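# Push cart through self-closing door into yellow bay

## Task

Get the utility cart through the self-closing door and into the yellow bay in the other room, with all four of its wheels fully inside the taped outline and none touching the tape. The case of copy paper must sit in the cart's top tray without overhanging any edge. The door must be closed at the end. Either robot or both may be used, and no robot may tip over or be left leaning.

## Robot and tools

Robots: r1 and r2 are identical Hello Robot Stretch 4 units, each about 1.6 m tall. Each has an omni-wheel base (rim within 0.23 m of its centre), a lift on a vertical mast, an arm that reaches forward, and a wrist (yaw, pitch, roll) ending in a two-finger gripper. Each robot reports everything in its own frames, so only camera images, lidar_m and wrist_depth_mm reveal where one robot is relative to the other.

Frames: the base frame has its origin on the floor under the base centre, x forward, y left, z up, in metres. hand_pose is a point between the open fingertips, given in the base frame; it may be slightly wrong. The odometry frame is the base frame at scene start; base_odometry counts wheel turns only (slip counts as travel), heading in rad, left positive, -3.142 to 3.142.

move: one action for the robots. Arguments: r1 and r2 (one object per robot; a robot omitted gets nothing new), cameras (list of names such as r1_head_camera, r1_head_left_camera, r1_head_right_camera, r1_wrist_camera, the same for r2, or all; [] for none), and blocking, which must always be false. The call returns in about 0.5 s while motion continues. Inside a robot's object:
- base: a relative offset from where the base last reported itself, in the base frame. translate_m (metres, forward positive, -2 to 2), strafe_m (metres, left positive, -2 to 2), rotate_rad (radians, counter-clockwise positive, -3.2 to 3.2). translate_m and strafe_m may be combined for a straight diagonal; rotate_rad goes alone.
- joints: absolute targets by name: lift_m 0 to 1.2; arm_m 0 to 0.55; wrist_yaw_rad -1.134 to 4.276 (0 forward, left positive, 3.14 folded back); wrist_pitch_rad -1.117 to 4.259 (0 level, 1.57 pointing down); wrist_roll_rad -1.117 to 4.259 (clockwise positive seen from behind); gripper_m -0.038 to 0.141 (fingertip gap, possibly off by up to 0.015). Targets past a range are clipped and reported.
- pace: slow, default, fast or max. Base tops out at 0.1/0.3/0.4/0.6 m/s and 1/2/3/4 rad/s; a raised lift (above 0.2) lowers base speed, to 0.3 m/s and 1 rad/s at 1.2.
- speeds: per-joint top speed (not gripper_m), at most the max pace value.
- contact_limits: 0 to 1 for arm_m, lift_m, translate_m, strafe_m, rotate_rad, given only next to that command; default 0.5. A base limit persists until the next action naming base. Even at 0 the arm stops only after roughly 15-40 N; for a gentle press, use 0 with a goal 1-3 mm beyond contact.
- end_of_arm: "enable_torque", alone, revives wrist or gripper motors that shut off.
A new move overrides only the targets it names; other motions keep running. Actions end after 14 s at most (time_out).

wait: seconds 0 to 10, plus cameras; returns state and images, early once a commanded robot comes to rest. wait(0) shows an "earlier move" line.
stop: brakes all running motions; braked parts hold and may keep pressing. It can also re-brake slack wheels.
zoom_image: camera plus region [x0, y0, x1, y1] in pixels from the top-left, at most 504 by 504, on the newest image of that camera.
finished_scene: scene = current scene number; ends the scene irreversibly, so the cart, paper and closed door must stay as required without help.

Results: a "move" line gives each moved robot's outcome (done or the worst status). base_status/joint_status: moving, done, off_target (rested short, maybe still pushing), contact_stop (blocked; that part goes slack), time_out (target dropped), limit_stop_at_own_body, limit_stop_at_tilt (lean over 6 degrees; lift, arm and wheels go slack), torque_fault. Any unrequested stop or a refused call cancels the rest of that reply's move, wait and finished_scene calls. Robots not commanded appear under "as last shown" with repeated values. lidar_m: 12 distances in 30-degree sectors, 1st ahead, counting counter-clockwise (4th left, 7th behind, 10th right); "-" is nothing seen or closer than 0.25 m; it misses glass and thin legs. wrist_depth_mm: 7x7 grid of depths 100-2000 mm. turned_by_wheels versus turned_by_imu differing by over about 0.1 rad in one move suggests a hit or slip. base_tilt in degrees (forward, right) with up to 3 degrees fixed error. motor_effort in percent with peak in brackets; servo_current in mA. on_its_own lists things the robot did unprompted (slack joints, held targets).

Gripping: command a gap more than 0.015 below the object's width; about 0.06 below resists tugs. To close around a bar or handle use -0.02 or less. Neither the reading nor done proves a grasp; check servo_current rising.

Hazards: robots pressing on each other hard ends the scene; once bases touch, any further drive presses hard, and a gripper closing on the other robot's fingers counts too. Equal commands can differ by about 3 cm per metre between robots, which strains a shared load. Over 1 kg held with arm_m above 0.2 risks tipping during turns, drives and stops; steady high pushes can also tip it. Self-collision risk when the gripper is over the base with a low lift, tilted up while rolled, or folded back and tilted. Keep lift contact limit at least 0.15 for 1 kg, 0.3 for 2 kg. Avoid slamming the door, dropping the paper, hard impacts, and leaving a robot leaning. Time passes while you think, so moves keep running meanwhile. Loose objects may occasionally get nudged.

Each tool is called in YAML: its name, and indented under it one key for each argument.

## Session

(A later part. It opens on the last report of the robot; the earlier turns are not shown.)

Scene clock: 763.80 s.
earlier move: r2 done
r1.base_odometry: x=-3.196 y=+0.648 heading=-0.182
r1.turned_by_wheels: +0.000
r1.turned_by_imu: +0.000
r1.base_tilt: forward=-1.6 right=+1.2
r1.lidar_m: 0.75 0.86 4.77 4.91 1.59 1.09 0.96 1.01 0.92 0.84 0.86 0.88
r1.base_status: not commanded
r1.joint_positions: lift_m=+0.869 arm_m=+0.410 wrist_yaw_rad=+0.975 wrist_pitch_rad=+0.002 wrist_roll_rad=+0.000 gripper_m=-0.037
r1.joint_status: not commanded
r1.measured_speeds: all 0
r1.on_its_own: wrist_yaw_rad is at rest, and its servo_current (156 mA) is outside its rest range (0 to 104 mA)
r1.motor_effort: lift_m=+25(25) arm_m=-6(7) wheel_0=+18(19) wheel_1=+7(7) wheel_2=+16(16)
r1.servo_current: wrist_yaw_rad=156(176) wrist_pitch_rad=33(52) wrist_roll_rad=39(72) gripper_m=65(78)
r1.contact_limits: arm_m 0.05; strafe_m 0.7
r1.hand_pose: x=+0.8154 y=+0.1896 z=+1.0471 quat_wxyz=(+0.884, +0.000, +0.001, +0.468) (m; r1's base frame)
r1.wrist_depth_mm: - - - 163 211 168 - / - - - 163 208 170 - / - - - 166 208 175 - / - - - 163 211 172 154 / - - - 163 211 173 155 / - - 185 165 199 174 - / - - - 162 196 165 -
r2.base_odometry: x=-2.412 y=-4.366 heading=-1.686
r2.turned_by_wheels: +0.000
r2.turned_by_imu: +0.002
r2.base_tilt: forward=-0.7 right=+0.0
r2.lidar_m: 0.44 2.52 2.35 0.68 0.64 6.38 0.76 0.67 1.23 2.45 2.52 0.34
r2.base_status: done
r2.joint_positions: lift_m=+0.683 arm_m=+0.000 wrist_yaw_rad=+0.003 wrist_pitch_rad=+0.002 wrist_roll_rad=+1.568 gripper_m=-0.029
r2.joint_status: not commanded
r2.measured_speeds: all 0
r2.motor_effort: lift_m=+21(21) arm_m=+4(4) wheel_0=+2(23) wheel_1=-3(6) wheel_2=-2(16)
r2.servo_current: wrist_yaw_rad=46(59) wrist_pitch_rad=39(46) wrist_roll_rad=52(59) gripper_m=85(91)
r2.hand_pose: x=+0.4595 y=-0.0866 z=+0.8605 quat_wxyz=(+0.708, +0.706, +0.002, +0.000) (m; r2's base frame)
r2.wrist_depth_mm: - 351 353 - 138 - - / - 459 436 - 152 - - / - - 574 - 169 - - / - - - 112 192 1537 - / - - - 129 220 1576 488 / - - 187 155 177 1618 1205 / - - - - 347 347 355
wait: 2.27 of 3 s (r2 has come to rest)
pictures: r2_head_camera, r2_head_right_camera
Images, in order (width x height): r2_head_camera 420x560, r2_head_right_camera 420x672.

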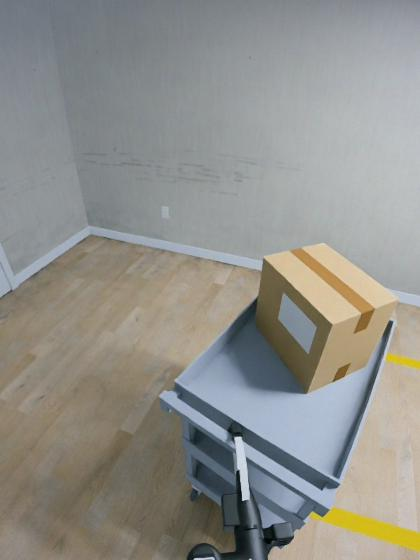

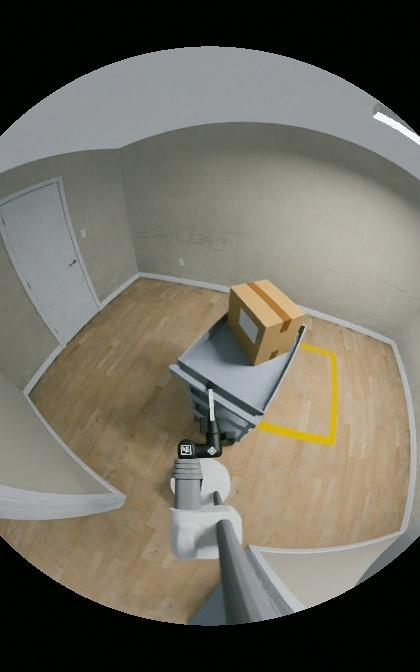

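move:
  r2: {"base":{"translate_m":0.2,"strafe_m":0.22}}
  blocking: false
  cameras: []

wait:
  seconds: 3
  cameras: ["r2_head_camera","r2_head_right_camera"]

Scene clock: 786.90 s.
move: r2 moving
r1.base_odometry: x=-3.196 y=+0.648 heading=-0.182
r1.turned_by_wheels: +0.000
r1.turned_by_imu: -0.001
r1.base_tilt: forward=-1.6 right=+1.2
r1.lidar_m: 0.77 0.84 4.79 4.91 1.60 1.07 0.99 1.00 0.91 0.83 0.86 0.90
r1.base_status: not commanded
r1.joint_positions: lift_m=+0.869 arm_m=+0.410 wrist_yaw_rad=+0.975 wrist_pitch_rad=+0.002 wrist_roll_rad=+0.000 gripper_m=-0.037
r1.joint_status: not commanded
r1.measured_speeds: all 0
r1.motor_effort: lift_m=+25(25) arm_m=-6(7) wheel_0=+18(18) wheel_1=+7(7) wheel_2=+16(16)
r1.servo_current: wrist_yaw_rad=150(169) wrist_pitch_rad=39(46) wrist_roll_rad=65(65) gripper_m=72(78)
r1.contact_limits: arm_m 0.05; strafe_m 0.7
r1.hand_pose: x=+0.8154 y=+0.1896 z=+1.0471 quat_wxyz=(+0.884, +0.000, +0.001, +0.468) (m; r1's base frame)
r1.wrist_depth_mm: - - - 163 212 169 - / - - - 163 207 169 - / - - - 167 208 175 - / - - - 163 211 171 154 / - - - 163 211 172 155 / - - 184 165 200 174 - / - - - 163 196 165 -
r2.base_odometry: x=-2.391 y=-4.390 heading=-1.687
r2.turned_by_wheels: -0.001
r2.turned_by_imu: +0.001
r2.base_tilt: forward=-0.7 right=+0.1
r2.lidar_m: 0.46 2.48 2.31 0.73 0.62 6.35 0.85 0.71 1.28 2.48 0.36 0.33
r2.base_status: translate_m moving; strafe_m moving
r2.joint_positions: lift_m=+0.683 arm_m=+0.000 wrist_yaw_rad=-0.003 wrist_pitch_rad=+0.002 wrist_roll_rad=+1.568 gripper_m=-0.029
r2.joint_status: not commanded
r2.measured_speeds: translate_m=+0.084 strafe_m=+0.091 rotate_rad=-0.001 lift_m=+0.000 arm_m=+0.000 wrist_yaw_rad=-0.014 wrist_pitch_rad=+0.000 wrist_roll_rad=+0.000
r2.motor_effort: lift_m=+21(21) arm_m=+4(4) wheel_0=-8(12) wheel_1=+9(12) wheel_2=-14(14)
r2.servo_current: wrist_yaw_rad=52(59) wrist_pitch_rad=39(39) wrist_roll_rad=39(52) gripper_m=85(98)
r2.hand_pose: x=+0.4591 y=-0.0881 z=+0.8605 quat_wxyz=(+0.708, +0.706, +0.000, -0.001) (m; r2's base frame)
r2.wrist_depth_mm: - 355 357 - 138 - - / - 466 439 - 153 - - / - - 585 - 170 - - / - - - 112 193 1499 - / - - - 129 222 1661 484 / - - 185 152 174 1618 1205 / - - - - 349 349 362
pictures: none
No camera images: "cameras" was empty.

Scene clock: 788.87 s.
earlier move: r2 done
r1.base_odometry: x=-3.196 y=+0.648 heading=-0.182
r1.turned_by_wheels: +0.000
r1.turned_by_imu: +0.000
r1.base_tilt: forward=-1.6 right=+1.3
r1.lidar_m: 0.77 0.86 4.80 4.91 1.61 1.08 1.00 1.01 0.92 0.83 0.84 0.91
r1.base_status: not commanded
r1.joint_positions: lift_m=+0.869 arm_m=+0.410 wrist_yaw_rad=+0.975 wrist_pitch_rad=+0.002 wrist_roll_rad=+0.000 gripper_m=-0.037
r1.joint_status: not commanded
r1.measured_speeds: all 0
r1.on_its_own: wrist_yaw_rad is at rest, and its servo_current (156 mA) is outside its rest range (0 to 104 mA)
r1.motor_effort: lift_m=+25(25) arm_m=-7(7) wheel_0=+18(19) wheel_1=+7(7) wheel_2=+16(16)
r1.servo_current: wrist_yaw_rad=156(169) wrist_pitch_rad=46(52) wrist_roll_rad=33(65) gripper_m=78(78)
r1.contact_limits: arm_m 0.05; strafe_m 0.7
r1.hand_pose: x=+0.8154 y=+0.1896 z=+1.0471 quat_wxyz=(+0.884, +0.000, +0.001, +0.468) (m; r1's base frame)
r1.wrist_depth_mm: - - - 163 212 168 - / - - - 163 208 170 - / - - - 167 208 176 - / - - - 163 210 171 154 / - - - 163 212 172 156 / - - 185 165 200 174 - / - - - 163 195 165 -
r2.base_odometry: x=-2.217 y=-4.590 heading=-1.687
r2.turned_by_wheels: +0.000
r2.turned_by_imu: -0.001
r2.base_tilt: forward=-0.7 right=+0.1
r2.lidar_m: 0.49 2.23 2.06 0.85 0.53 0.58 1.27 0.96 1.48 2.69 0.32 0.31
r2.base_status: done
r2.joint_positions: lift_m=+0.683 arm_m=+0.000 wrist_yaw_rad=-0.009 wrist_pitch_rad=+0.002 wrist_roll_rad=+1.568 gripper_m=-0.029
r2.joint_status: not commanded
r2.measured_speeds: all 0
r2.motor_effort: lift_m=+21(21) arm_m=+3(4) wheel_0=-7(15) wheel_1=+0(12) wheel_2=-8(15)
r2.servo_current: wrist_yaw_rad=72(72) wrist_pitch_rad=33(52) wrist_roll_rad=39(65) gripper_m=85(98)
r2.hand_pose: x=+0.4585 y=-0.0900 z=+0.8605 quat_wxyz=(+0.708, +0.706, -0.003, -0.004) (m; r2's base frame)
r2.wrist_depth_mm: - - - - - - - / - - - - - - - / - - - - - - - / - - - - - - 466 / - - - - - 1499 1182 / - - - - 160 382 1138 / - - - - - 1576 1182
wait: 1.97 of 3 s (r2 has come to rest)
pictures: r2_head_camera, r2_head_right_camera
Images, in order (width x height): r2_head_camera 420x560, r2_head_right_camera 420x672.

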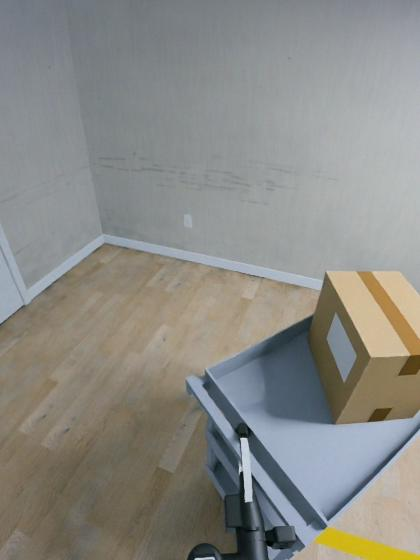

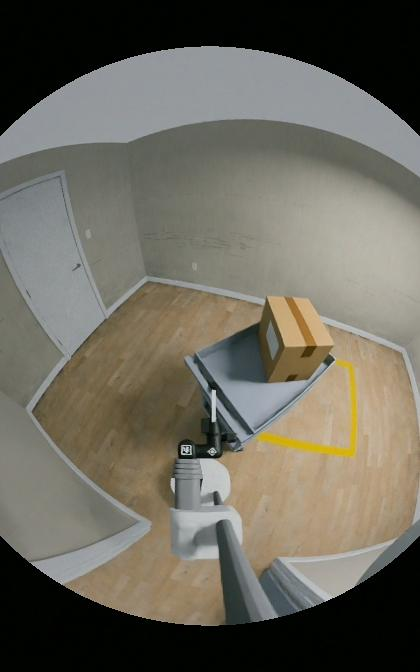

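move:
  r2: {"base":{"translate_m":0.36,"strafe_m":-0.28}}
  blocking: false
  cameras: []

wait:
  seconds: 3
  cameras: ["r2_head_camera","r2_head_right_camera"]

Scene clock: 794.23 s.
move: r2 moving
r1.base_odometry: x=-3.196 y=+0.648 heading=-0.182
r1.turned_by_wheels: +0.000
r1.turned_by_imu: +0.000
r1.base_tilt: forward=-1.5 right=+1.2
r1.lidar_m: 0.75 0.83 4.77 4.93 1.64 1.09 0.96 1.02 0.90 0.84 0.86 0.90
r1.base_status: not commanded
r1.joint_positions: lift_m=+0.869 arm_m=+0.410 wrist_yaw_rad=+0.975 wrist_pitch_rad=+0.002 wrist_roll_rad=+0.000 gripper_m=-0.037
r1.joint_status: not commanded
r1.measured_speeds: all 0
r1.motor_effort: lift_m=+25(25) arm_m=-6(6) wheel_0=+18(19) wheel_1=+7(7) wheel_2=+16(16)
r1.servo_current: wrist_yaw_rad=150(169) wrist_pitch_rad=39(46) wrist_roll_rad=59(59) gripper_m=78(78)
r1.contact_limits: arm_m 0.05; strafe_m 0.7
r1.hand_pose: x=+0.8154 y=+0.1896 z=+1.0471 quat_wxyz=(+0.884, +0.000, +0.001, +0.468) (m; r1's base frame)
r1.wrist_depth_mm: - - - 163 211 168 - / - - - 163 207 170 - / - - - 167 209 176 - / - - - 163 211 172 154 / - - - 163 211 173 156 / - - 185 165 200 174 - / - - - 163 195 164 -
r2.base_odometry: x=-2.240 y=-4.614 heading=-1.688
r2.turned_by_wheels: +0.000
r2.turned_by_imu: +0.001
r2.base_tilt: forward=-0.7 right=+0.1
r2.lidar_m: 0.46 2.21 2.07 0.88 0.58 0.61 1.23 0.98 1.59 2.74 0.32 0.32
r2.base_status: translate_m moving; strafe_m moving
r2.joint_positions: lift_m=+0.683 arm_m=+0.000 wrist_yaw_rad=-0.010 wrist_pitch_rad=+0.002 wrist_roll_rad=+1.568 gripper_m=-0.029
r2.joint_status: not commanded
r2.measured_speeds: translate_m=+0.104 strafe_m=-0.081 rotate_rad=+0.002 lift_m=+0.000 arm_m=+0.000 wrist_yaw_rad=+0.008 wrist_pitch_rad=+0.000 wrist_roll_rad=+0.000
r2.motor_effort: lift_m=+21(21) arm_m=+4(4) wheel_0=+17(17) wheel_1=-5(6) wheel_2=-13(19)
r2.servo_current: wrist_yaw_rad=65(72) wrist_pitch_rad=46(46) wrist_roll_rad=52(52) gripper_m=85(91)
r2.hand_pose: x=+0.4584 y=-0.0902 z=+0.8605 quat_wxyz=(+0.708, +0.706, -0.003, -0.004) (m; r2's base frame)
r2.wrist_depth_mm: - - - - - - - / - - - - - - - / - - - - - - - / - - - - - - 462 / - - - - - 1537 1182 / - - - - 160 379 1098 / - - - - - 1576 1182
pictures: none
No camera images: "cameras" was empty.

Scene clock: 796.67 s.
earlier move: r2 done
r1.base_odometry: x=-3.196 y=+0.648 heading=-0.182
r1.turned_by_wheels: +0.000
r1.turned_by_imu: +0.000
r1.base_tilt: forward=-1.5 right=+1.2
r1.lidar_m: 0.75 0.84 4.78 4.91 1.63 1.07 0.98 1.02 0.93 0.84 0.86 0.91
r1.base_status: not commanded
r1.joint_positions: lift_m=+0.869 arm_m=+0.410 wrist_yaw_rad=+0.975 wrist_pitch_rad=+0.002 wrist_roll_rad=+0.000 gripper_m=-0.037
r1.joint_status: not commanded
r1.measured_speeds: all 0
r1.on_its_own: wrist_yaw_rad is at rest, and its servo_current (156 mA) is outside its rest range (0 to 104 mA)
r1.motor_effort: lift_m=+25(25) arm_m=-6(7) wheel_0=+19(19) wheel_1=+7(7) wheel_2=+16(16)
r1.servo_current: wrist_yaw_rad=156(169) wrist_pitch_rad=46(52) wrist_roll_rad=26(65) gripper_m=78(78)
r1.contact_limits: arm_m 0.05; strafe_m 0.7
r1.hand_pose: x=+0.8154 y=+0.1896 z=+1.0471 quat_wxyz=(+0.884, +0.000, +0.001, +0.468) (m; r1's base frame)
r1.wrist_depth_mm: - - - 163 211 168 - / - - - 163 207 170 - / - - - 167 208 176 - / - - - 162 211 172 154 / - - - 163 211 172 156 / - - 184 165 200 174 - / - - - 163 196 164 -
r2.base_odometry: x=-2.537 y=-4.915 heading=-1.688
r2.turned_by_wheels: -0.001
r2.turned_by_imu: +0.002
r2.base_tilt: forward=-0.7 right=+0.1
r2.lidar_m: 0.45 2.33 2.13 1.54 1.04 1.00 1.19 1.27 2.56 2.62 1.98 0.37
r2.base_status: done
r2.joint_positions: lift_m=+0.683 arm_m=+0.000 wrist_yaw_rad=+0.003 wrist_pitch_rad=+0.002 wrist_roll_rad=+1.568 gripper_m=-0.029
r2.joint_status: not commanded
r2.measured_speeds: all 0
r2.motor_effort: lift_m=+21(21) arm_m=+4(4) wheel_0=+0(22) wheel_1=-5(6) wheel_2=-3(19)
r2.servo_current: wrist_yaw_rad=46(85) wrist_pitch_rad=46(46) wrist_roll_rad=52(59) gripper_m=85(91)
r2.hand_pose: x=+0.4595 y=-0.0866 z=+0.8605 quat_wxyz=(+0.708, +0.706, +0.002, +0.000) (m; r2's base frame)
r2.wrist_depth_mm: - 397 402 108 164 - - / - 402 404 119 177 - - / - 466 488 126 190 - - / - - 585 137 204 - - / - - - 149 224 1756 - / - - 183 167 179 1576 477 / - - - - - - 1182
wait: 2.43 of 3 s (r2 has come to rest)
pictures: r2_head_camera, r2_head_right_camera
Images, in order (width x height): r2_head_camera 420x560, r2_head_right_camera 420x672.

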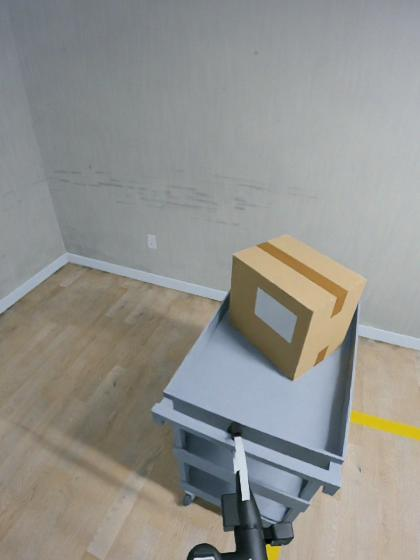

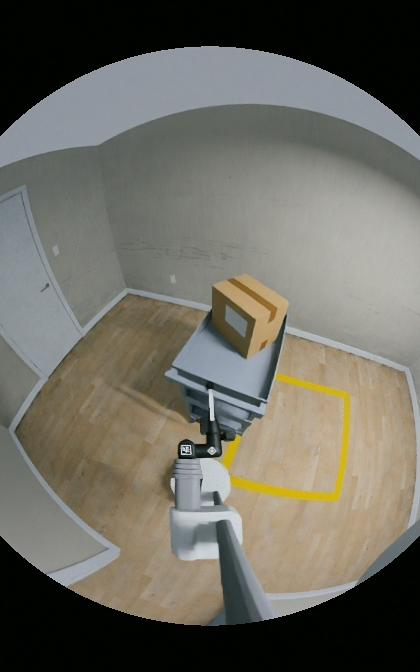

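wait:
  seconds: 0
  cameras: ["r2_head_camera","r2_head_right_camera","r2_head_left_camera"]

Scene clock: 812.80 s.
r1.base_odometry: x=-3.196 y=+0.648 heading=-0.182
r1.turned_by_wheels: +0.000
r1.turned_by_imu: -0.001
r1.base_tilt: forward=-1.6 right=+1.2
r1.lidar_m: 0.76 0.84 4.77 4.92 1.59 1.09 0.99 1.02 0.92 0.84 0.85 0.90
r1.base_status: not commanded
r1.joint_positions: lift_m=+0.869 arm_m=+0.410 wrist_yaw_rad=+0.975 wrist_pitch_rad=+0.002 wrist_roll_rad=+0.000 gripper_m=-0.037
r1.joint_status: not commanded
r1.measured_speeds: all 0
r1.on_its_own: wrist_yaw_rad is at rest, and its servo_current (150 mA) is outside its rest range (0 to 104 mA)
r1.motor_effort: lift_m=+25(25) arm_m=-6(7) wheel_0=+18(19) wheel_1=+7(7) wheel_2=+16(16)
r1.servo_current: wrist_yaw_rad=150(169) wrist_pitch_rad=52(52) wrist_roll_rad=46(65) gripper_m=65(78)
r1.contact_limits: arm_m 0.05; strafe_m 0.7
r1.hand_pose: x=+0.8154 y=+0.1896 z=+1.0471 quat_wxyz=(+0.884, +0.000, +0.001, +0.468) (m; r1's base frame)
r1.wrist_depth_mm: - - - 163 211 168 - / - - - 162 208 170 - / - - - 167 208 176 - / - - - 163 211 172 154 / - - - 163 212 173 156 / - - 185 165 199 174 - / - - - 162 195 165 -
r2.base_odometry: x=-2.537 y=-4.915 heading=-1.688
r2.turned_by_wheels: +0.000
r2.turned_by_imu: +0.002
r2.base_tilt: forward=-0.6 right=+0.0
r2.lidar_m: 0.44 2.35 2.14 1.54 1.04 1.00 1.21 1.28 2.58 2.63 2.01 0.37
r2.base_status: done
r2.joint_positions: lift_m=+0.683 arm_m=+0.000 wrist_yaw_rad=+0.003 wrist_pitch_rad=+0.002 wrist_roll_rad=+1.568 gripper_m=-0.029
r2.joint_status: not commanded
r2.measured_speeds: all 0
r2.motor_effort: lift_m=+21(21) arm_m=+4(4) wheel_0=+0(22) wheel_1=-5(6) wheel_2=-3(19)
r2.servo_current: wrist_yaw_rad=52(85) wrist_pitch_rad=46(46) wrist_roll_rad=46(59) gripper_m=85(91)
r2.hand_pose: x=+0.4595 y=-0.0866 z=+0.8605 quat_wxyz=(+0.708, +0.706, +0.002, +0.000) (m; r2's base frame)
r2.wrist_depth_mm: - 397 402 108 164 - - / - 402 407 119 176 - - / - 473 492 127 190 - - / - - 585 137 205 - - / - - - 149 224 1708 - / - - 183 167 179 1576 469 / - - - - - - 1182
pictures: r2_head_camera, r2_head_left_camera, r2_head_right_camera
Images, in order (width x height): r2_head_camera 420x560, r2_head_left_camera 420x672, r2_head_right_camera 420x672.

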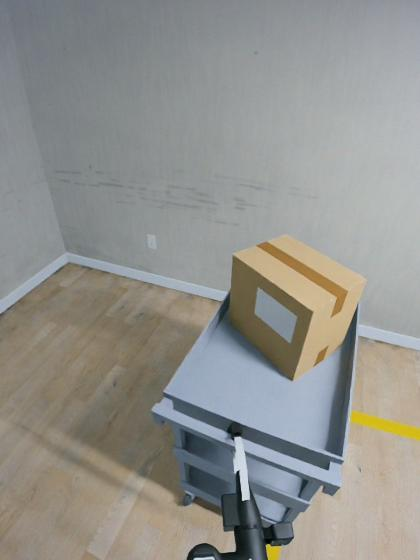

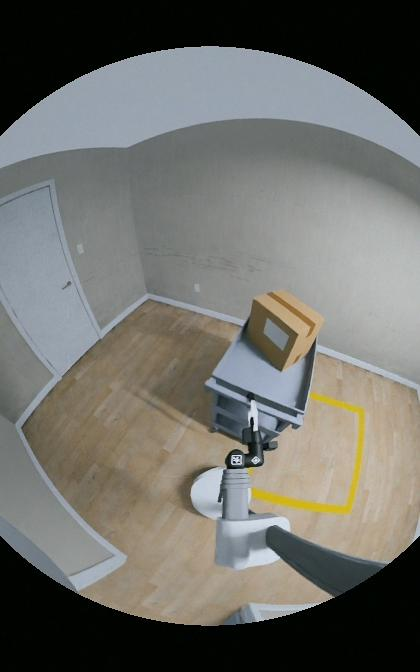

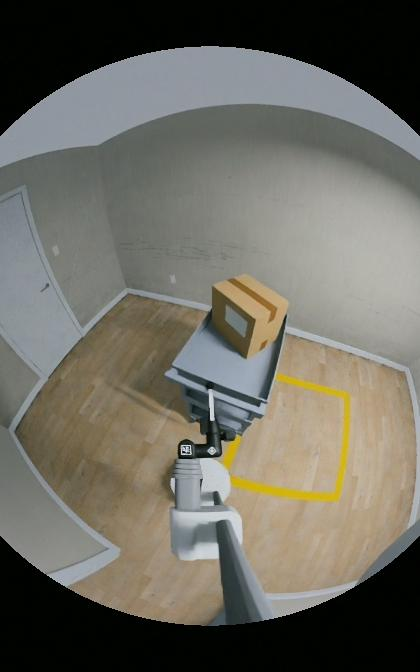

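move:
  r2: {"base":{"translate_m":-0.055,"strafe_m":-0.27},"contact_limits":{"strafe_m":0.7}}
  blocking: false
  cameras: []

wait:
  seconds: 3
  cameras: []

move:
  r2: {"base":{"translate_m":0.03,"strafe_m":-0.27},"contact_limits":{"strafe_m":0.7}}
  blocking: false
  cameras: []

wait:
  seconds: 3
  cameras: ["r2_head_camera","r2_head_right_camera"]

Scene clock: 854.93 s.
move: r2 moving
r1.base_odometry: x=-3.196 y=+0.648 heading=-0.182
r1.turned_by_wheels: +0.000
r1.turned_by_imu: -0.003
r1.base_tilt: forward=-1.5 right=+1.2
r1.lidar_m: 0.76 0.84 4.77 4.93 1.65 1.08 0.99 0.98 0.93 0.84 0.87 0.92
r1.base_status: not commanded
r1.joint_positions: lift_m=+0.869 arm_m=+0.410 wrist_yaw_rad=+0.975 wrist_pitch_rad=+0.002 wrist_roll_rad=+0.000 gripper_m=-0.037
r1.joint_status: not commanded
r1.measured_speeds: all 0
r1.motor_effort: lift_m=+25(25) arm_m=-6(7) wheel_0=+18(19) wheel_1=+7(7) wheel_2=+16(16)
r1.servo_current: wrist_yaw_rad=169(169) wrist_pitch_rad=46(46) wrist_roll_rad=72(72) gripper_m=65(85)
r1.contact_limits: arm_m 0.05; strafe_m 0.7
r1.hand_pose: x=+0.8154 y=+0.1896 z=+1.0471 quat_wxyz=(+0.884, +0.000, +0.001, +0.468) (m; r1's base frame)
r1.wrist_depth_mm: - - - 163 211 167 - / - - - 163 207 170 - / - - - 167 208 176 - / - - - 162 211 172 154 / - - - 163 212 173 156 / - - 184 165 200 173 - / - - - 163 195 165 -
r2.base_odometry: x=-2.568 y=-4.905 heading=-1.687
r2.turned_by_wheels: +0.001
r2.turned_by_imu: +0.007
r2.base_tilt: forward=-0.6 right=+0.0
r2.lidar_m: 0.43 2.37 2.18 1.56 1.05 1.01 1.17 1.28 2.53 2.57 1.98 0.38
r2.base_status: translate_m moving; strafe_m moving
r2.joint_positions: lift_m=+0.683 arm_m=+0.000 wrist_yaw_rad=+0.006 wrist_pitch_rad=+0.002 wrist_roll_rad=+1.568 gripper_m=-0.029
r2.joint_status: not commanded
r2.measured_speeds: translate_m=-0.025 strafe_m=-0.125 rotate_rad=-0.004 lift_m=+0.000 arm_m=+0.000 wrist_yaw_rad=+0.000 wrist_pitch_rad=+0.000 wrist_roll_rad=+0.000
r2.motor_effort: lift_m=+21(21) arm_m=+4(4) wheel_0=+18(18) wheel_1=-10(12) wheel_2=+10(10)
r2.servo_current: wrist_yaw_rad=59(59) wrist_pitch_rad=39(46) wrist_roll_rad=46(52) gripper_m=91(91)
r2.contact_limits: strafe_m 0.7
r2.hand_pose: x=+0.4598 y=-0.0858 z=+0.8605 quat_wxyz=(+0.708, +0.706, +0.003, +0.002) (m; r2's base frame)
r2.wrist_depth_mm: - 413 413 111 166 - - / - 397 402 121 178 - - / - 459 480 128 191 - - / - - 597 138 206 - - / - - - 149 223 1756 - / - - 187 167 179 1618 480 / - - - - - - 1205
pictures: none
No camera images: "cameras" was empty.

Scene clock: 856.77 s.
earlier move: r2 done
r1.base_odometry: x=-3.196 y=+0.648 heading=-0.182
r1.turned_by_wheels: +0.000
r1.turned_by_imu: +0.000
r1.base_tilt: forward=-1.6 right=+1.2
r1.lidar_m: 0.78 0.85 4.79 4.92 1.63 1.08 0.98 1.02 0.91 0.84 0.87 0.88
r1.base_status: not commanded
r1.joint_positions: lift_m=+0.869 arm_m=+0.410 wrist_yaw_rad=+0.975 wrist_pitch_rad=+0.002 wrist_roll_rad=+0.000 gripper_m=-0.037
r1.joint_status: not commanded
r1.measured_speeds: all 0
r1.on_its_own: wrist_yaw_rad is at rest, and its servo_current (156 mA) is outside its rest range (0 to 104 mA)
r1.motor_effort: lift_m=+25(25) arm_m=-6(7) wheel_0=+18(19) wheel_1=+7(7) wheel_2=+16(16)
r1.servo_current: wrist_yaw_rad=156(169) wrist_pitch_rad=52(52) wrist_roll_rad=46(72) gripper_m=65(85)
r1.contact_limits: arm_m 0.05; strafe_m 0.7
r1.hand_pose: x=+0.8154 y=+0.1896 z=+1.0471 quat_wxyz=(+0.884, +0.000, +0.001, +0.468) (m; r1's base frame)
r1.wrist_depth_mm: - - - 162 212 168 - / - - - 163 208 170 - / - - - 167 208 176 - / - - - 163 211 171 154 / - - - 163 212 173 155 / - - 185 165 200 174 - / - - - 163 196 165 -
r2.base_odometry: x=-2.799 y=-4.829 heading=-1.688
r2.turned_by_wheels: -0.001
r2.turned_by_imu: +0.000
r2.base_tilt: forward=-0.7 right=+0.1
r2.lidar_m: 0.39 0.40 2.40 1.66 1.18 6.96 1.13 1.35 2.30 2.33 1.93 0.45
r2.base_status: done
r2.joint_positions: lift_m=+0.683 arm_m=+0.000 wrist_yaw_rad=+0.004 wrist_pitch_rad=+0.002 wrist_roll_rad=+1.568 gripper_m=-0.029
r2.joint_status: not commanded
r2.measured_speeds: all 0
r2.motor_effort: lift_m=+21(21) arm_m=+4(4) wheel_0=+3(18) wheel_1=-3(12) wheel_2=+7(12)
r2.servo_current: wrist_yaw_rad=46(59) wrist_pitch_rad=39(46) wrist_roll_rad=39(59) gripper_m=85(91)
r2.contact_limits: strafe_m 0.7
r2.hand_pose: x=+0.4596 y=-0.0863 z=+0.8605 quat_wxyz=(+0.708, +0.706, +0.002, +0.001) (m; r2's base frame)
r2.wrist_depth_mm: - - - 167 227 1336 1182 / - - - 169 228 768 - / - 504 500 170 230 - - / - 469 473 229 230 - - / - 521 530 172 232 - - / - - 185 173 179 - - / - - - - - - 508
wait: 1.83 of 3 s (r2 has come to rest)
pictures: none
No camera images: "cameras" was empty.

Scene clock: 857.27 s.
move: r2 moving
r1.base_odometry: x=-3.196 y=+0.648 heading=-0.182
r1.turned_by_wheels: +0.000
r1.turned_by_imu: +0.000
r1.base_tilt: forward=-1.6 right=+1.2
r1.lidar_m: 0.75 0.86 4.79 4.91 1.62 1.11 0.99 1.02 0.92 0.82 0.86 0.92
r1.base_status: not commanded
r1.joint_positions: lift_m=+0.869 arm_m=+0.410 wrist_yaw_rad=+0.975 wrist_pitch_rad=+0.002 wrist_roll_rad=+0.000 gripper_m=-0.037
r1.joint_status: not commanded
r1.measured_speeds: all 0
r1.motor_effort: lift_m=+25(25) arm_m=-6(7) wheel_0=+18(19) wheel_1=+7(7) wheel_2=+16(16)
r1.servo_current: wrist_yaw_rad=156(169) wrist_pitch_rad=46(52) wrist_roll_rad=52(52) gripper_m=65(72)
r1.contact_limits: arm_m 0.05; strafe_m 0.7
r1.hand_pose: x=+0.8154 y=+0.1896 z=+1.0471 quat_wxyz=(+0.884, +0.000, +0.001, +0.468) (m; r1's base frame)
r1.wrist_depth_mm: - - - 163 211 168 - / - - - 163 207 170 - / - - - 166 208 175 - / - - - 162 210 171 155 / - - - 163 212 172 156 / - - 184 165 199 173 - / - - - 163 195 164 -
r2.base_odometry: x=-2.833 y=-4.828 heading=-1.688
r2.turned_by_wheels: +0.000
r2.turned_by_imu: +0.000
r2.base_tilt: forward=-0.7 right=+0.1
r2.lidar_m: 0.40 0.40 2.44 1.66 1.20 6.99 1.12 1.33 2.26 2.31 1.92 0.44
r2.base_status: translate_m moving; strafe_m moving
r2.joint_positions: lift_m=+0.683 arm_m=+0.000 wrist_yaw_rad=+0.004 wrist_pitch_rad=+0.002 wrist_roll_rad=+1.568 gripper_m=-0.029
r2.joint_status: not commanded
r2.measured_speeds: translate_m=+0.016 strafe_m=-0.133 rotate_rad=-0.008 lift_m=+0.000 arm_m=+0.000 wrist_yaw_rad=+0.000 wrist_pitch_rad=+0.000 wrist_roll_rad=+0.000
r2.motor_effort: lift_m=+21(21) arm_m=+4(4) wheel_0=+9(15) wheel_1=-10(11) wheel_2=-7(7)
r2.servo_current: wrist_yaw_rad=39(72) wrist_pitch_rad=39(46) wrist_roll_rad=39(52) gripper_m=85(91)
r2.contact_limits: strafe_m 0.7
r2.hand_pose: x=+0.4596 y=-0.0863 z=+0.8605 quat_wxyz=(+0.708, +0.706, +0.002, +0.001) (m; r2's base frame)
r2.wrist_depth_mm: - - - 173 233 1366 1205 / - - - 173 234 723 - / - - 544 173 233 831 - / - 469 469 234 233 - - / - 517 512 173 232 - - / - - 186 173 178 - - / - - - - - - -
pictures: none
No camera images: "cameras" was empty.

Scene clock: 859.07 s.
earlier move: r2 done
r1.base_odometry: x=-3.196 y=+0.648 heading=-0.182
r1.turned_by_wheels: +0.000
r1.turned_by_imu: +0.000
r1.base_tilt: forward=-1.5 right=+1.2
r1.lidar_m: 0.77 0.82 4.77 4.93 1.63 1.06 0.98 1.02 0.93 0.83 0.85 0.89
r1.base_status: not commanded
r1.joint_positions: lift_m=+0.869 arm_m=+0.410 wrist_yaw_rad=+0.975 wrist_pitch_rad=+0.002 wrist_roll_rad=+0.000 gripper_m=-0.037
r1.joint_status: not commanded
r1.measured_speeds: all 0
r1.on_its_own: wrist_yaw_rad is at rest, and its servo_current (163 mA) is outside its rest range (0 to 104 mA)
r1.motor_effort: lift_m=+25(25) arm_m=-6(7) wheel_0=+18(19) wheel_1=+7(7) wheel_2=+16(16)
r1.servo_current: wrist_yaw_rad=163(176) wrist_pitch_rad=33(52) wrist_roll_rad=39(65) gripper_m=72(78)
r1.contact_limits: arm_m 0.05; strafe_m 0.7
r1.hand_pose: x=+0.8154 y=+0.1896 z=+1.0471 quat_wxyz=(+0.884, +0.000, +0.001, +0.468) (m; r1's base frame)
r1.wrist_depth_mm: - - - 163 212 168 - / - - - 163 207 170 - / - - - 167 208 176 - / - - - 163 211 172 154 / - - - 163 212 173 155 / - - 184 165 200 174 - / - - - 163 195 165 -
r2.base_odometry: x=-3.070 y=-4.827 heading=-1.688
r2.turned_by_wheels: +0.000
r2.turned_by_imu: +0.001
r2.base_tilt: forward=-0.7 right=+0.1
r2.lidar_m: 0.32 0.34 2.66 1.85 1.40 1.31 1.16 1.50 2.06 2.12 1.77 0.44
r2.base_status: done
r2.joint_positions: lift_m=+0.683 arm_m=+0.000 wrist_yaw_rad=+0.003 wrist_pitch_rad=+0.002 wrist_roll_rad=+1.568 gripper_m=-0.029
r2.joint_status: not commanded
r2.measured_speeds: all 0
r2.motor_effort: lift_m=+21(21) arm_m=+4(4) wheel_0=+3(15) wheel_1=-1(11) wheel_2=-7(9)
r2.servo_current: wrist_yaw_rad=52(72) wrist_pitch_rad=46(52) wrist_roll_rad=52(65) gripper_m=91(98)
r2.contact_limits: strafe_m 0.7
r2.hand_pose: x=+0.4595 y=-0.0866 z=+0.8605 quat_wxyz=(+0.708, +0.706, +0.002, +0.000) (m; r2's base frame)
r2.wrist_depth_mm: - - - 242 317 324 322 / - - - 225 296 1336 1182 / - - - 209 272 1397 504 / - - - 195 256 778 - / - 469 469 186 241 831 - / - 477 185 171 178 - - / - 145 492 - 217 - -
wait: 1.80 of 3 s (r2 has come to rest)
pictures: r2_head_camera, r2_head_right_camera
Images, in order (width x height): r2_head_camera 420x560, r2_head_right_camera 420x672.

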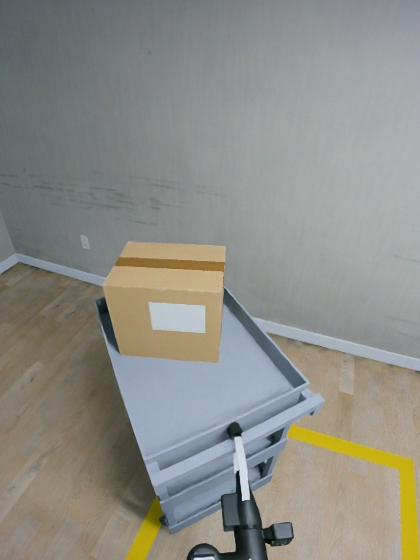

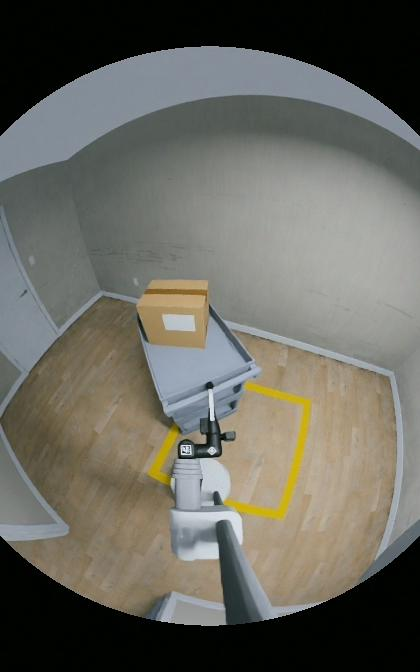

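move:
  r2: {"base":{"translate_m":-0.5,"strafe_m":-0.2},"contact_limits":{"translate_m":0.7}}
  blocking: false
  cameras: []

wait:
  seconds: 4
  cameras: ["r2_head_camera","r2_head_right_camera"]

Scene clock: 873.67 s.
move: r2 moving
r1.base_odometry: x=-3.196 y=+0.648 heading=-0.182
r1.turned_by_wheels: +0.000
r1.turned_by_imu: -0.001
r1.base_tilt: forward=-1.6 right=+1.2
r1.lidar_m: 0.74 0.82 4.79 4.93 1.60 1.08 0.99 1.03 0.91 0.83 0.87 0.90
r1.base_status: not commanded
r1.joint_positions: lift_m=+0.869 arm_m=+0.410 wrist_yaw_rad=+0.975 wrist_pitch_rad=+0.002 wrist_roll_rad=+0.000 gripper_m=-0.037
r1.joint_status: not commanded
r1.measured_speeds: all 0
r1.motor_effort: lift_m=+25(25) arm_m=-6(7) wheel_0=+18(19) wheel_1=+7(7) wheel_2=+16(16)
r1.servo_current: wrist_yaw_rad=150(176) wrist_pitch_rad=46(52) wrist_roll_rad=33(59) gripper_m=72(72)
r1.contact_limits: arm_m 0.05; strafe_m 0.7
r1.hand_pose: x=+0.8154 y=+0.1896 z=+1.0471 quat_wxyz=(+0.884, +0.000, +0.001, +0.468) (m; r1's base frame)
r1.wrist_depth_mm: - - - 163 212 168 - / - - - 163 208 170 - / - - - 166 208 176 - / - - - 163 210 172 155 / - - - 163 211 173 155 / - - 184 165 199 174 - / - - - 163 196 165 -
r2.base_odometry: x=-3.079 y=-4.795 heading=-1.687
r2.turned_by_wheels: +0.001
r2.turned_by_imu: +0.003
r2.base_tilt: forward=-0.6 right=+0.1
r2.lidar_m: 0.32 0.30 2.68 1.82 1.42 1.22 1.16 1.49 2.05 2.10 1.80 0.45
r2.base_status: translate_m moving; strafe_m moving
r2.joint_positions: lift_m=+0.683 arm_m=+0.000 wrist_yaw_rad=+0.005 wrist_pitch_rad=+0.002 wrist_roll_rad=+1.568 gripper_m=-0.029
r2.joint_status: not commanded
r2.measured_speeds: translate_m=-0.122 strafe_m=-0.051 rotate_rad=-0.004 lift_m=+0.000 arm_m=+0.000 wrist_yaw_rad=+0.000 wrist_pitch_rad=+0.000 wrist_roll_rad=+0.000
r2.motor_effort: lift_m=+21(21) arm_m=+0(4) wheel_0=-2(5) wheel_1=-9(10) wheel_2=+18(20)
r2.servo_current: wrist_yaw_rad=59(59) wrist_pitch_rad=46(46) wrist_roll_rad=52(52) gripper_m=85(91)
r2.contact_limits: translate_m 0.7
r2.hand_pose: x=+0.4598 y=-0.0858 z=+0.8605 quat_wxyz=(+0.708, +0.706, +0.002, +0.001) (m; r2's base frame)
r2.wrist_depth_mm: - - - 241 315 320 322 / - - - 224 294 1366 1182 / - - - 208 272 1430 504 / - - - 194 256 732 - / - 473 473 183 241 831 - / - 477 187 173 179 - - / - 144 492 - 219 - -
pictures: none
No camera images: "cameras" was empty.

Scene clock: 876.37 s.
earlier move: r2 done
r1.base_odometry: x=-3.196 y=+0.648 heading=-0.182
r1.turned_by_wheels: +0.000
r1.turned_by_imu: +0.000
r1.base_tilt: forward=-1.5 right=+1.2
r1.lidar_m: 0.76 0.86 4.79 4.93 1.60 1.09 0.99 1.02 0.93 0.84 0.86 0.90
r1.base_status: not commanded
r1.joint_positions: lift_m=+0.869 arm_m=+0.410 wrist_yaw_rad=+0.975 wrist_pitch_rad=+0.002 wrist_roll_rad=+0.000 gripper_m=-0.037
r1.joint_status: not commanded
r1.measured_speeds: all 0
r1.on_its_own: wrist_yaw_rad is at rest, and its servo_current (156 mA) is outside its rest range (0 to 104 mA)
r1.motor_effort: lift_m=+25(25) arm_m=-6(7) wheel_0=+18(19) wheel_1=+7(7) wheel_2=+16(16)
r1.servo_current: wrist_yaw_rad=156(182) wrist_pitch_rad=39(52) wrist_roll_rad=52(65) gripper_m=72(78)
r1.contact_limits: arm_m 0.05; strafe_m 0.7
r1.hand_pose: x=+0.8154 y=+0.1896 z=+1.0471 quat_wxyz=(+0.884, +0.000, +0.001, +0.468) (m; r1's base frame)
r1.wrist_depth_mm: - - - 163 212 168 - / - - - 163 208 170 - / - - - 167 208 176 - / - - - 163 211 172 154 / - - - 163 213 173 156 / - - 185 165 199 173 - / - - - 163 195 165 -
r2.base_odometry: x=-3.210 y=-4.307 heading=-1.689
r2.turned_by_wheels: -0.001
r2.turned_by_imu: -0.001
r2.base_tilt: forward=-0.7 right=+0.1
r2.lidar_m: 0.32 0.35 3.04 1.43 3.98 0.76 0.80 1.04 1.66 1.73 2.19 0.48
r2.base_status: done
r2.joint_positions: lift_m=+0.683 arm_m=+0.000 wrist_yaw_rad=+0.000 wrist_pitch_rad=+0.002 wrist_roll_rad=+1.568 gripper_m=-0.029
r2.joint_status: not commanded
r2.measured_speeds: all 0
r2.motor_effort: lift_m=+21(21) arm_m=-3(4) wheel_0=-6(12) wheel_1=-4(13) wheel_2=+1(20)
r2.servo_current: wrist_yaw_rad=39(65) wrist_pitch_rad=46(52) wrist_roll_rad=52(59) gripper_m=78(91)
r2.contact_limits: translate_m 0.7
r2.hand_pose: x=+0.4593 y=-0.0873 z=+0.8605 quat_wxyz=(+0.708, +0.706, +0.001, +0.000) (m; r2's base frame)
r2.wrist_depth_mm: - - - 258 327 334 1060 / - - - 234 309 1397 433 / - - - 213 281 1756 500 / - - - 198 260 1708 - / - - 508 186 242 831 - / - - 185 171 173 - - / - - 480 - 216 - -
wait: 2.70 of 4 s (r2 has come to rest)
pictures: r2_head_camera, r2_head_right_camera
Images, in order (width x height): r2_head_camera 420x560, r2_head_right_camera 420x672.

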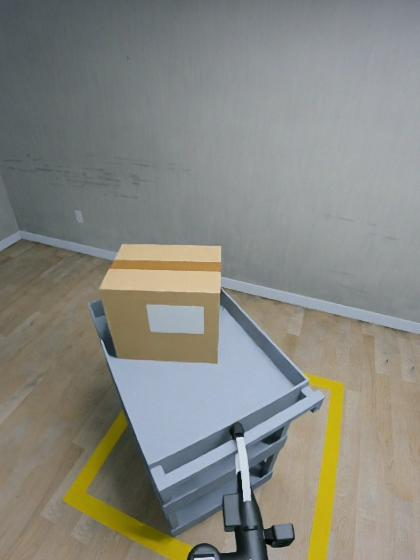

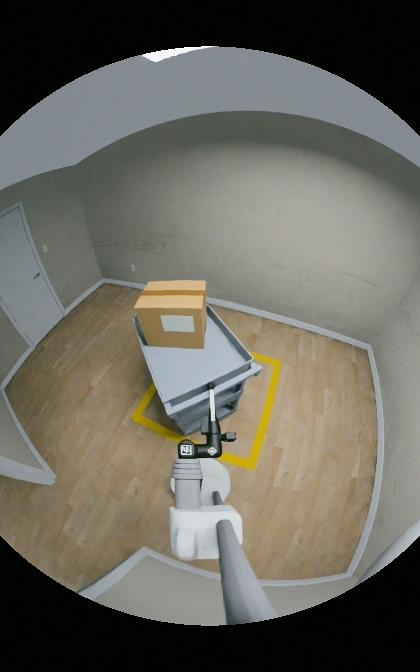

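wait:
  seconds: 0
  cameras: ["r2_head_left_camera","r2_head_camera"]

zoom_image:
  camera: "r2_head_left_camera"
  region: [100, 260, 340, 500]

zoom_image:
  camera: "r2_head_camera"
  region: [40, 240, 360, 560]

Scene clock: 885.93 s.
r1.base_odometry: x=-3.196 y=+0.648 heading=-0.182
r1.turned_by_wheels: +0.000
r1.turned_by_imu: -0.001
r1.base_tilt: forward=-1.5 right=+1.2
r1.lidar_m: 0.76 0.86 4.80 4.94 1.63 1.07 0.99 1.02 0.91 0.83 0.87 0.90
r1.base_status: not commanded
r1.joint_positions: lift_m=+0.869 arm_m=+0.410 wrist_yaw_rad=+0.975 wrist_pitch_rad=+0.002 wrist_roll_rad=+0.000 gripper_m=-0.037
r1.joint_status: not commanded
r1.measured_speeds: all 0
r1.on_its_own: wrist_yaw_rad is at rest, and its servo_current (169 mA) is outside its rest range (0 to 104 mA)
r1.motor_effort: lift_m=+25(25) arm_m=-6(7) wheel_0=+18(19) wheel_1=+7(7) wheel_2=+16(16)
r1.servo_current: wrist_yaw_rad=169(182) wrist_pitch_rad=46(52) wrist_roll_rad=46(65) gripper_m=72(78)
r1.contact_limits: arm_m 0.05; strafe_m 0.7
r1.hand_pose: x=+0.8154 y=+0.1896 z=+1.0471 quat_wxyz=(+0.884, +0.000, +0.001, +0.468) (m; r1's base frame)
r1.wrist_depth_mm: - - - 163 211 168 - / - - - 163 208 170 - / - - - 167 208 176 - / - - - 163 210 171 154 / - - - 163 211 173 155 / - - 185 166 200 174 - / - - - 162 196 164 -
r2.base_odometry: x=-3.210 y=-4.307 heading=-1.689
r2.turned_by_wheels: +0.000
r2.turned_by_imu: +0.001
r2.base_tilt: forward=-0.7 right=+0.1
r2.lidar_m: 0.31 0.35 3.03 1.43 3.98 0.79 0.81 1.05 1.68 1.73 2.16 0.44
r2.base_status: done
r2.joint_positions: lift_m=+0.683 arm_m=+0.000 wrist_yaw_rad=+0.000 wrist_pitch_rad=+0.002 wrist_roll_rad=+1.568 gripper_m=-0.029
r2.joint_status: not commanded
r2.measured_speeds: all 0
r2.motor_effort: lift_m=+21(21) arm_m=-3(4) wheel_0=-6(12) wheel_1=-4(13) wheel_2=+1(20)
r2.servo_current: wrist_yaw_rad=52(65) wrist_pitch_rad=39(52) wrist_roll_rad=59(59) gripper_m=85(91)
r2.contact_limits: translate_m 0.7
r2.hand_pose: x=+0.4593 y=-0.0873 z=+0.8605 quat_wxyz=(+0.708, +0.706, +0.001, +0.000) (m; r2's base frame)
r2.wrist_depth_mm: - - - 257 329 334 1078 / - - - 235 307 1366 436 / - - - 213 281 1756 500 / - - - 196 259 1756 - / - - 508 186 242 842 - / - - 184 172 173 - - / - - 477 - 216 - -
pictures: r2_head_camera, r2_head_left_camera
Images, in order (width x height): r2_head_camera 420x560, r2_head_left_camera 420x672.

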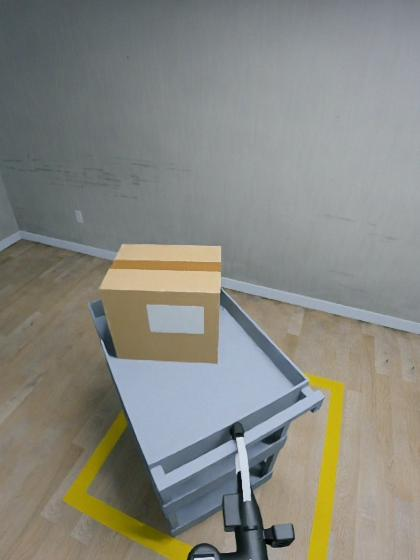

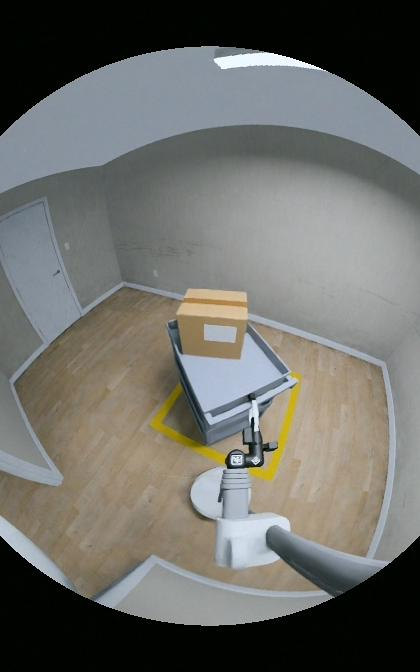

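Scaled by 2.100 from the camera's 420x672 image, which has a finer 600x960 frame.

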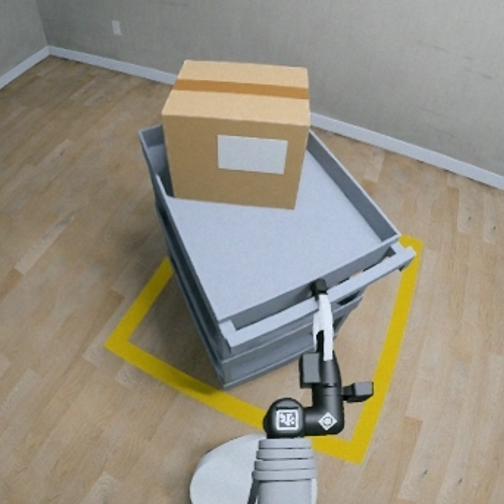

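Scaled by 1.575 from the camera's 420x560 image, which has a finer 1200x1600 frame.

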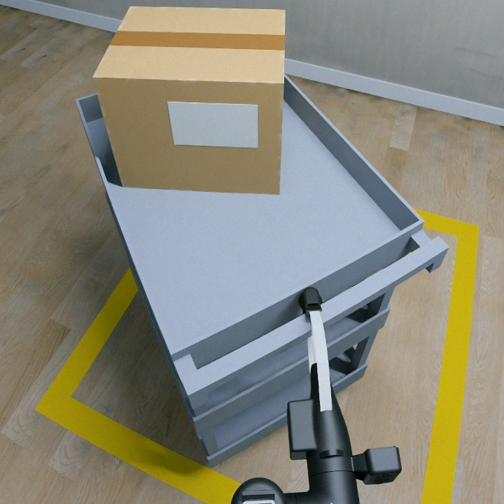

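move:
  r2: {"base":{"translate_m":-0.285,"strafe_m":-0.1},"contact_limits":{"translate_m":0.7}}
  blocking: false
  cameras: []

wait:
  seconds: 4
  cameras: []

move:
  r2: {"base":{"translate_m":0.13,"strafe_m":-0.25},"contact_limits":{"strafe_m":0.7}}
  blocking: false
  cameras: []

wait:
  seconds: 4
  cameras: ["r2_head_camera","r2_head_left_camera"]

Scene clock: 910.37 s.
move: r2 moving
r1.base_odometry: x=-3.196 y=+0.648 heading=-0.182
r1.turned_by_wheels: +0.000
r1.turned_by_imu: -0.002
r1.base_tilt: forward=-1.5 right=+1.2
r1.lidar_m: 0.74 0.85 4.78 4.93 1.62 1.09 0.99 0.98 0.93 0.83 0.84 0.90
r1.base_status: not commanded
r1.joint_positions: lift_m=+0.869 arm_m=+0.410 wrist_yaw_rad=+0.975 wrist_pitch_rad=+0.002 wrist_roll_rad=+0.000 gripper_m=-0.037
r1.joint_status: not commanded
r1.measured_speeds: all 0
r1.motor_effort: lift_m=+25(25) arm_m=-6(7) wheel_0=+18(18) wheel_1=+7(7) wheel_2=+16(16)
r1.servo_current: wrist_yaw_rad=137(163) wrist_pitch_rad=39(39) wrist_roll_rad=52(59) gripper_m=78(78)
r1.contact_limits: arm_m 0.05; strafe_m 0.7
r1.hand_pose: x=+0.8154 y=+0.1896 z=+1.0471 quat_wxyz=(+0.884, +0.000, +0.001, +0.468) (m; r1's base frame)
r1.wrist_depth_mm: - - - 163 212 168 - / - - - 163 208 170 - / - - - 167 208 176 - / - - - 162 210 172 155 / - - - 163 212 172 156 / - - 185 165 200 173 - / - - - 163 195 165 -
r2.base_odometry: x=-3.217 y=-4.275 heading=-1.688
r2.turned_by_wheels: +0.000
r2.turned_by_imu: +0.004
r2.base_tilt: forward=-0.7 right=+0.1
r2.lidar_m: 0.32 0.32 3.05 1.45 4.02 0.73 0.77 0.99 1.66 1.69 2.16 0.49
r2.base_status: translate_m moving; strafe_m moving
r2.joint_positions: lift_m=+0.683 arm_m=+0.000 wrist_yaw_rad=+0.002 wrist_pitch_rad=+0.002 wrist_roll_rad=+1.568 gripper_m=-0.029
r2.joint_status: not commanded
r2.measured_speeds: translate_m=-0.123 strafe_m=-0.043 rotate_rad=-0.003 lift_m=+0.000 arm_m=+0.000 wrist_yaw_rad=+0.000 wrist_pitch_rad=+0.000 wrist_roll_rad=+0.000
r2.motor_effort: lift_m=+21(21) arm_m=-3(4) wheel_0=-3(10) wheel_1=-8(11) wheel_2=+14(16)
r2.servo_current: wrist_yaw_rad=46(46) wrist_pitch_rad=39(46) wrist_roll_rad=46(52) gripper_m=85(91)
r2.contact_limits: translate_m 0.7
r2.hand_pose: x=+0.4594 y=-0.0869 z=+0.8605 quat_wxyz=(+0.708, +0.706, +0.001, +0.000) (m; r2's base frame)
r2.wrist_depth_mm: - - - 251 324 327 1060 / - - - 230 303 1499 1182 / - - - 212 276 1756 504 / - - - 195 258 809 - / - - 480 186 243 831 - / - - 185 173 178 - - / - - 484 - 217 - -
pictures: none
No camera images: "cameras" was empty.

Scene clock: 912.30 s.
earlier move: r2 done
r1.base_odometry: x=-3.196 y=+0.648 heading=-0.182
r1.turned_by_wheels: +0.000
r1.turned_by_imu: +0.000
r1.base_tilt: forward=-1.6 right=+1.2
r1.lidar_m: 0.75 0.85 4.76 4.92 1.63 1.09 0.99 1.01 0.93 0.84 0.86 0.91
r1.base_status: not commanded
r1.joint_positions: lift_m=+0.869 arm_m=+0.410 wrist_yaw_rad=+0.975 wrist_pitch_rad=+0.002 wrist_roll_rad=+0.000 gripper_m=-0.037
r1.joint_status: not commanded
r1.measured_speeds: all 0
r1.on_its_own: wrist_yaw_rad is at rest, and its servo_current (143 mA) is outside its rest range (0 to 104 mA)
r1.motor_effort: lift_m=+25(25) arm_m=-6(7) wheel_0=+18(19) wheel_1=+7(7) wheel_2=+16(16)
r1.servo_current: wrist_yaw_rad=143(169) wrist_pitch_rad=46(46) wrist_roll_rad=39(65) gripper_m=72(78)
r1.contact_limits: arm_m 0.05; strafe_m 0.7
r1.hand_pose: x=+0.8154 y=+0.1896 z=+1.0471 quat_wxyz=(+0.884, +0.000, +0.001, +0.468) (m; r1's base frame)
r1.wrist_depth_mm: - - - 163 211 168 - / - - - 163 208 169 - / - - - 167 209 176 - / - - - 163 210 172 154 / - - - 163 212 172 156 / - - 185 165 200 174 - / - - - 163 196 165 -
r2.base_odometry: x=-3.276 y=-4.013 heading=-1.689
r2.turned_by_wheels: +0.000
r2.turned_by_imu: +0.000
r2.base_tilt: forward=-0.7 right=+0.1
r2.lidar_m: 0.32 0.32 3.24 1.51 0.61 0.56 0.58 0.75 1.47 1.51 1.92 0.46
r2.base_status: done
r2.joint_positions: lift_m=+0.683 arm_m=+0.000 wrist_yaw_rad=+0.000 wrist_pitch_rad=+0.002 wrist_roll_rad=+1.568 gripper_m=-0.029
r2.joint_status: not commanded
r2.measured_speeds: all 0
r2.motor_effort: lift_m=+21(21) arm_m=-4(4) wheel_0=-4(10) wheel_1=-2(12) wheel_2=+3(18)
r2.servo_current: wrist_yaw_rad=52(59) wrist_pitch_rad=39(46) wrist_roll_rad=39(59) gripper_m=85(98)
r2.contact_limits: translate_m 0.7
r2.hand_pose: x=+0.4593 y=-0.0873 z=+0.8605 quat_wxyz=(+0.708, +0.706, +0.001, +0.000) (m; r2's base frame)
r2.wrist_depth_mm: - - - 253 324 1366 327 / - - - 230 303 1576 1138 / - - - 213 279 1708 504 / - - - 198 257 788 - / - - 480 185 241 842 - / - - 185 172 178 - - / - - 480 - 216 - -
wait: 1.93 of 4 s (r2 has come to rest)
pictures: none
No camera images: "cameras" was empty.

Scene clock: 912.80 s.
move: r2 moving
r1.base_odometry: x=-3.196 y=+0.648 heading=-0.182
r1.turned_by_wheels: +0.000
r1.turned_by_imu: +0.000
r1.base_tilt: forward=-1.5 right=+1.3
r1.lidar_m: 0.77 0.87 4.77 4.92 1.59 1.08 0.98 1.00 0.91 0.85 0.85 0.90
r1.base_status: not commanded
r1.joint_positions: lift_m=+0.869 arm_m=+0.410 wrist_yaw_rad=+0.975 wrist_pitch_rad=+0.002 wrist_roll_rad=+0.000 gripper_m=-0.037
r1.joint_status: not commanded
r1.measured_speeds: all 0
r1.motor_effort: lift_m=+25(25) arm_m=-6(6) wheel_0=+18(19) wheel_1=+7(7) wheel_2=+16(16)
r1.servo_current: wrist_yaw_rad=143(176) wrist_pitch_rad=39(46) wrist_roll_rad=33(65) gripper_m=65(72)
r1.contact_limits: arm_m 0.05; strafe_m 0.7
r1.hand_pose: x=+0.8154 y=+0.1896 z=+1.0471 quat_wxyz=(+0.884, +0.000, +0.001, +0.468) (m; r1's base frame)
r1.wrist_depth_mm: - - - 163 211 169 - / - - - 162 208 170 - / - - - 166 209 175 - / - - - 163 211 171 154 / - - - 163 211 173 155 / - - 185 165 200 174 - / - - - 163 195 165 -
r2.base_odometry: x=-3.305 y=-4.024 heading=-1.689
r2.turned_by_wheels: +0.000
r2.turned_by_imu: +0.001
r2.base_tilt: forward=-0.7 right=+0.0
r2.lidar_m: 0.31 0.32 3.28 1.53 0.62 0.57 0.62 0.78 1.46 1.48 1.92 0.45
r2.base_status: translate_m moving; strafe_m moving
r2.joint_positions: lift_m=+0.683 arm_m=+0.000 wrist_yaw_rad=+0.003 wrist_pitch_rad=+0.002 wrist_roll_rad=+1.568 gripper_m=-0.029
r2.joint_status: not commanded
r2.measured_speeds: translate_m=+0.059 strafe_m=-0.109 rotate_rad=-0.002 lift_m=+0.000 arm_m=+0.000 wrist_yaw_rad=+0.019 wrist_pitch_rad=+0.000 wrist_roll_rad=+0.000
r2.motor_effort: lift_m=+21(21) arm_m=-3(4) wheel_0=+18(18) wheel_1=-7(9) wheel_2=-9(10)
r2.servo_current: wrist_yaw_rad=46(52) wrist_pitch_rad=46(46) wrist_roll_rad=52(52) gripper_m=85(91)
r2.contact_limits: strafe_m 0.7
r2.hand_pose: x=+0.4596 y=-0.0864 z=+0.8605 quat_wxyz=(+0.708, +0.706, +0.002, +0.001) (m; r2's base frame)
r2.wrist_depth_mm: - - - 252 322 329 327 / - - - 232 298 1618 1138 / - - - 213 282 1708 508 / - - - 200 258 788 - / - - 492 186 243 842 - / - - 187 173 178 - - / - - 484 - 218 - -
pictures: none
No camera images: "cameras" was empty.

Scene clock: 914.70 s.
earlier move: r2 done
r1.base_odometry: x=-3.196 y=+0.648 heading=-0.182
r1.turned_by_wheels: +0.000
r1.turned_by_imu: +0.000
r1.base_tilt: forward=-1.6 right=+1.2
r1.lidar_m: 0.77 0.86 4.80 4.91 1.64 1.07 0.99 1.01 0.90 0.83 0.87 0.91
r1.base_status: not commanded
r1.joint_positions: lift_m=+0.869 arm_m=+0.410 wrist_yaw_rad=+0.975 wrist_pitch_rad=+0.002 wrist_roll_rad=+0.000 gripper_m=-0.037
r1.joint_status: not commanded
r1.measured_speeds: all 0
r1.on_its_own: wrist_yaw_rad is at rest, and its servo_current (169 mA) is outside its rest range (0 to 104 mA)
r1.motor_effort: lift_m=+25(25) arm_m=-6(7) wheel_0=+18(19) wheel_1=+7(7) wheel_2=+16(16)
r1.servo_current: wrist_yaw_rad=169(176) wrist_pitch_rad=46(52) wrist_roll_rad=52(65) gripper_m=72(78)
r1.contact_limits: arm_m 0.05; strafe_m 0.7
r1.hand_pose: x=+0.8154 y=+0.1896 z=+1.0471 quat_wxyz=(+0.884, +0.000, +0.001, +0.468) (m; r1's base frame)
r1.wrist_depth_mm: - - - 163 211 168 - / - - - 163 208 169 - / - - - 167 208 176 - / - - - 163 211 171 154 / - - - 163 212 172 155 / - - 184 165 200 174 - / - - - 163 195 165 -
r2.base_odometry: x=-3.540 y=-4.112 heading=-1.689
r2.turned_by_wheels: -0.001
r2.turned_by_imu: +0.000
r2.base_tilt: forward=-0.7 right=+0.0
r2.lidar_m: 0.25 0.31 3.42 1.75 0.86 0.77 0.79 1.04 1.30 1.33 1.72 0.50
r2.base_status: done
r2.joint_positions: lift_m=+0.683 arm_m=+0.000 wrist_yaw_rad=+0.003 wrist_pitch_rad=+0.002 wrist_roll_rad=+1.568 gripper_m=-0.029
r2.joint_status: not commanded
r2.measured_speeds: all 0
r2.motor_effort: lift_m=+21(21) arm_m=-4(4) wheel_0=+2(18) wheel_1=-3(9) wheel_2=-5(12)
r2.servo_current: wrist_yaw_rad=52(65) wrist_pitch_rad=33(46) wrist_roll_rad=52(59) gripper_m=85(91)
r2.contact_limits: strafe_m 0.7
r2.hand_pose: x=+0.4596 y=-0.0866 z=+0.8605 quat_wxyz=(+0.708, +0.706, +0.002, +0.000) (m; r2's base frame)
r2.wrist_depth_mm: - - - - - 1537 1182 / - - - 353 - 1661 1205 / - - - 279 387 397 399 / - - - 221 303 1708 492 / - - - 195 259 1756 535 / - - 187 164 178 683 - / - - 427 - 204 - -
wait: 1.90 of 4 s (r2 has come to rest)
pictures: r2_head_camera, r2_head_left_camera
Images, in order (width x height): r2_head_camera 420x560, r2_head_left_camera 420x672.

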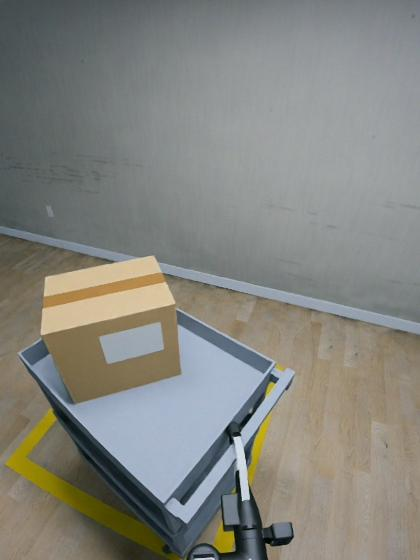

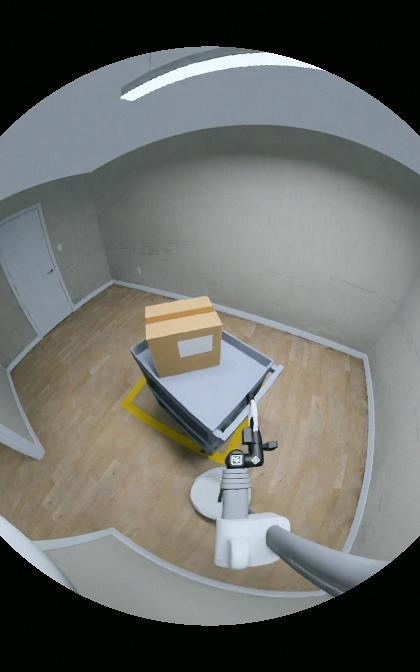

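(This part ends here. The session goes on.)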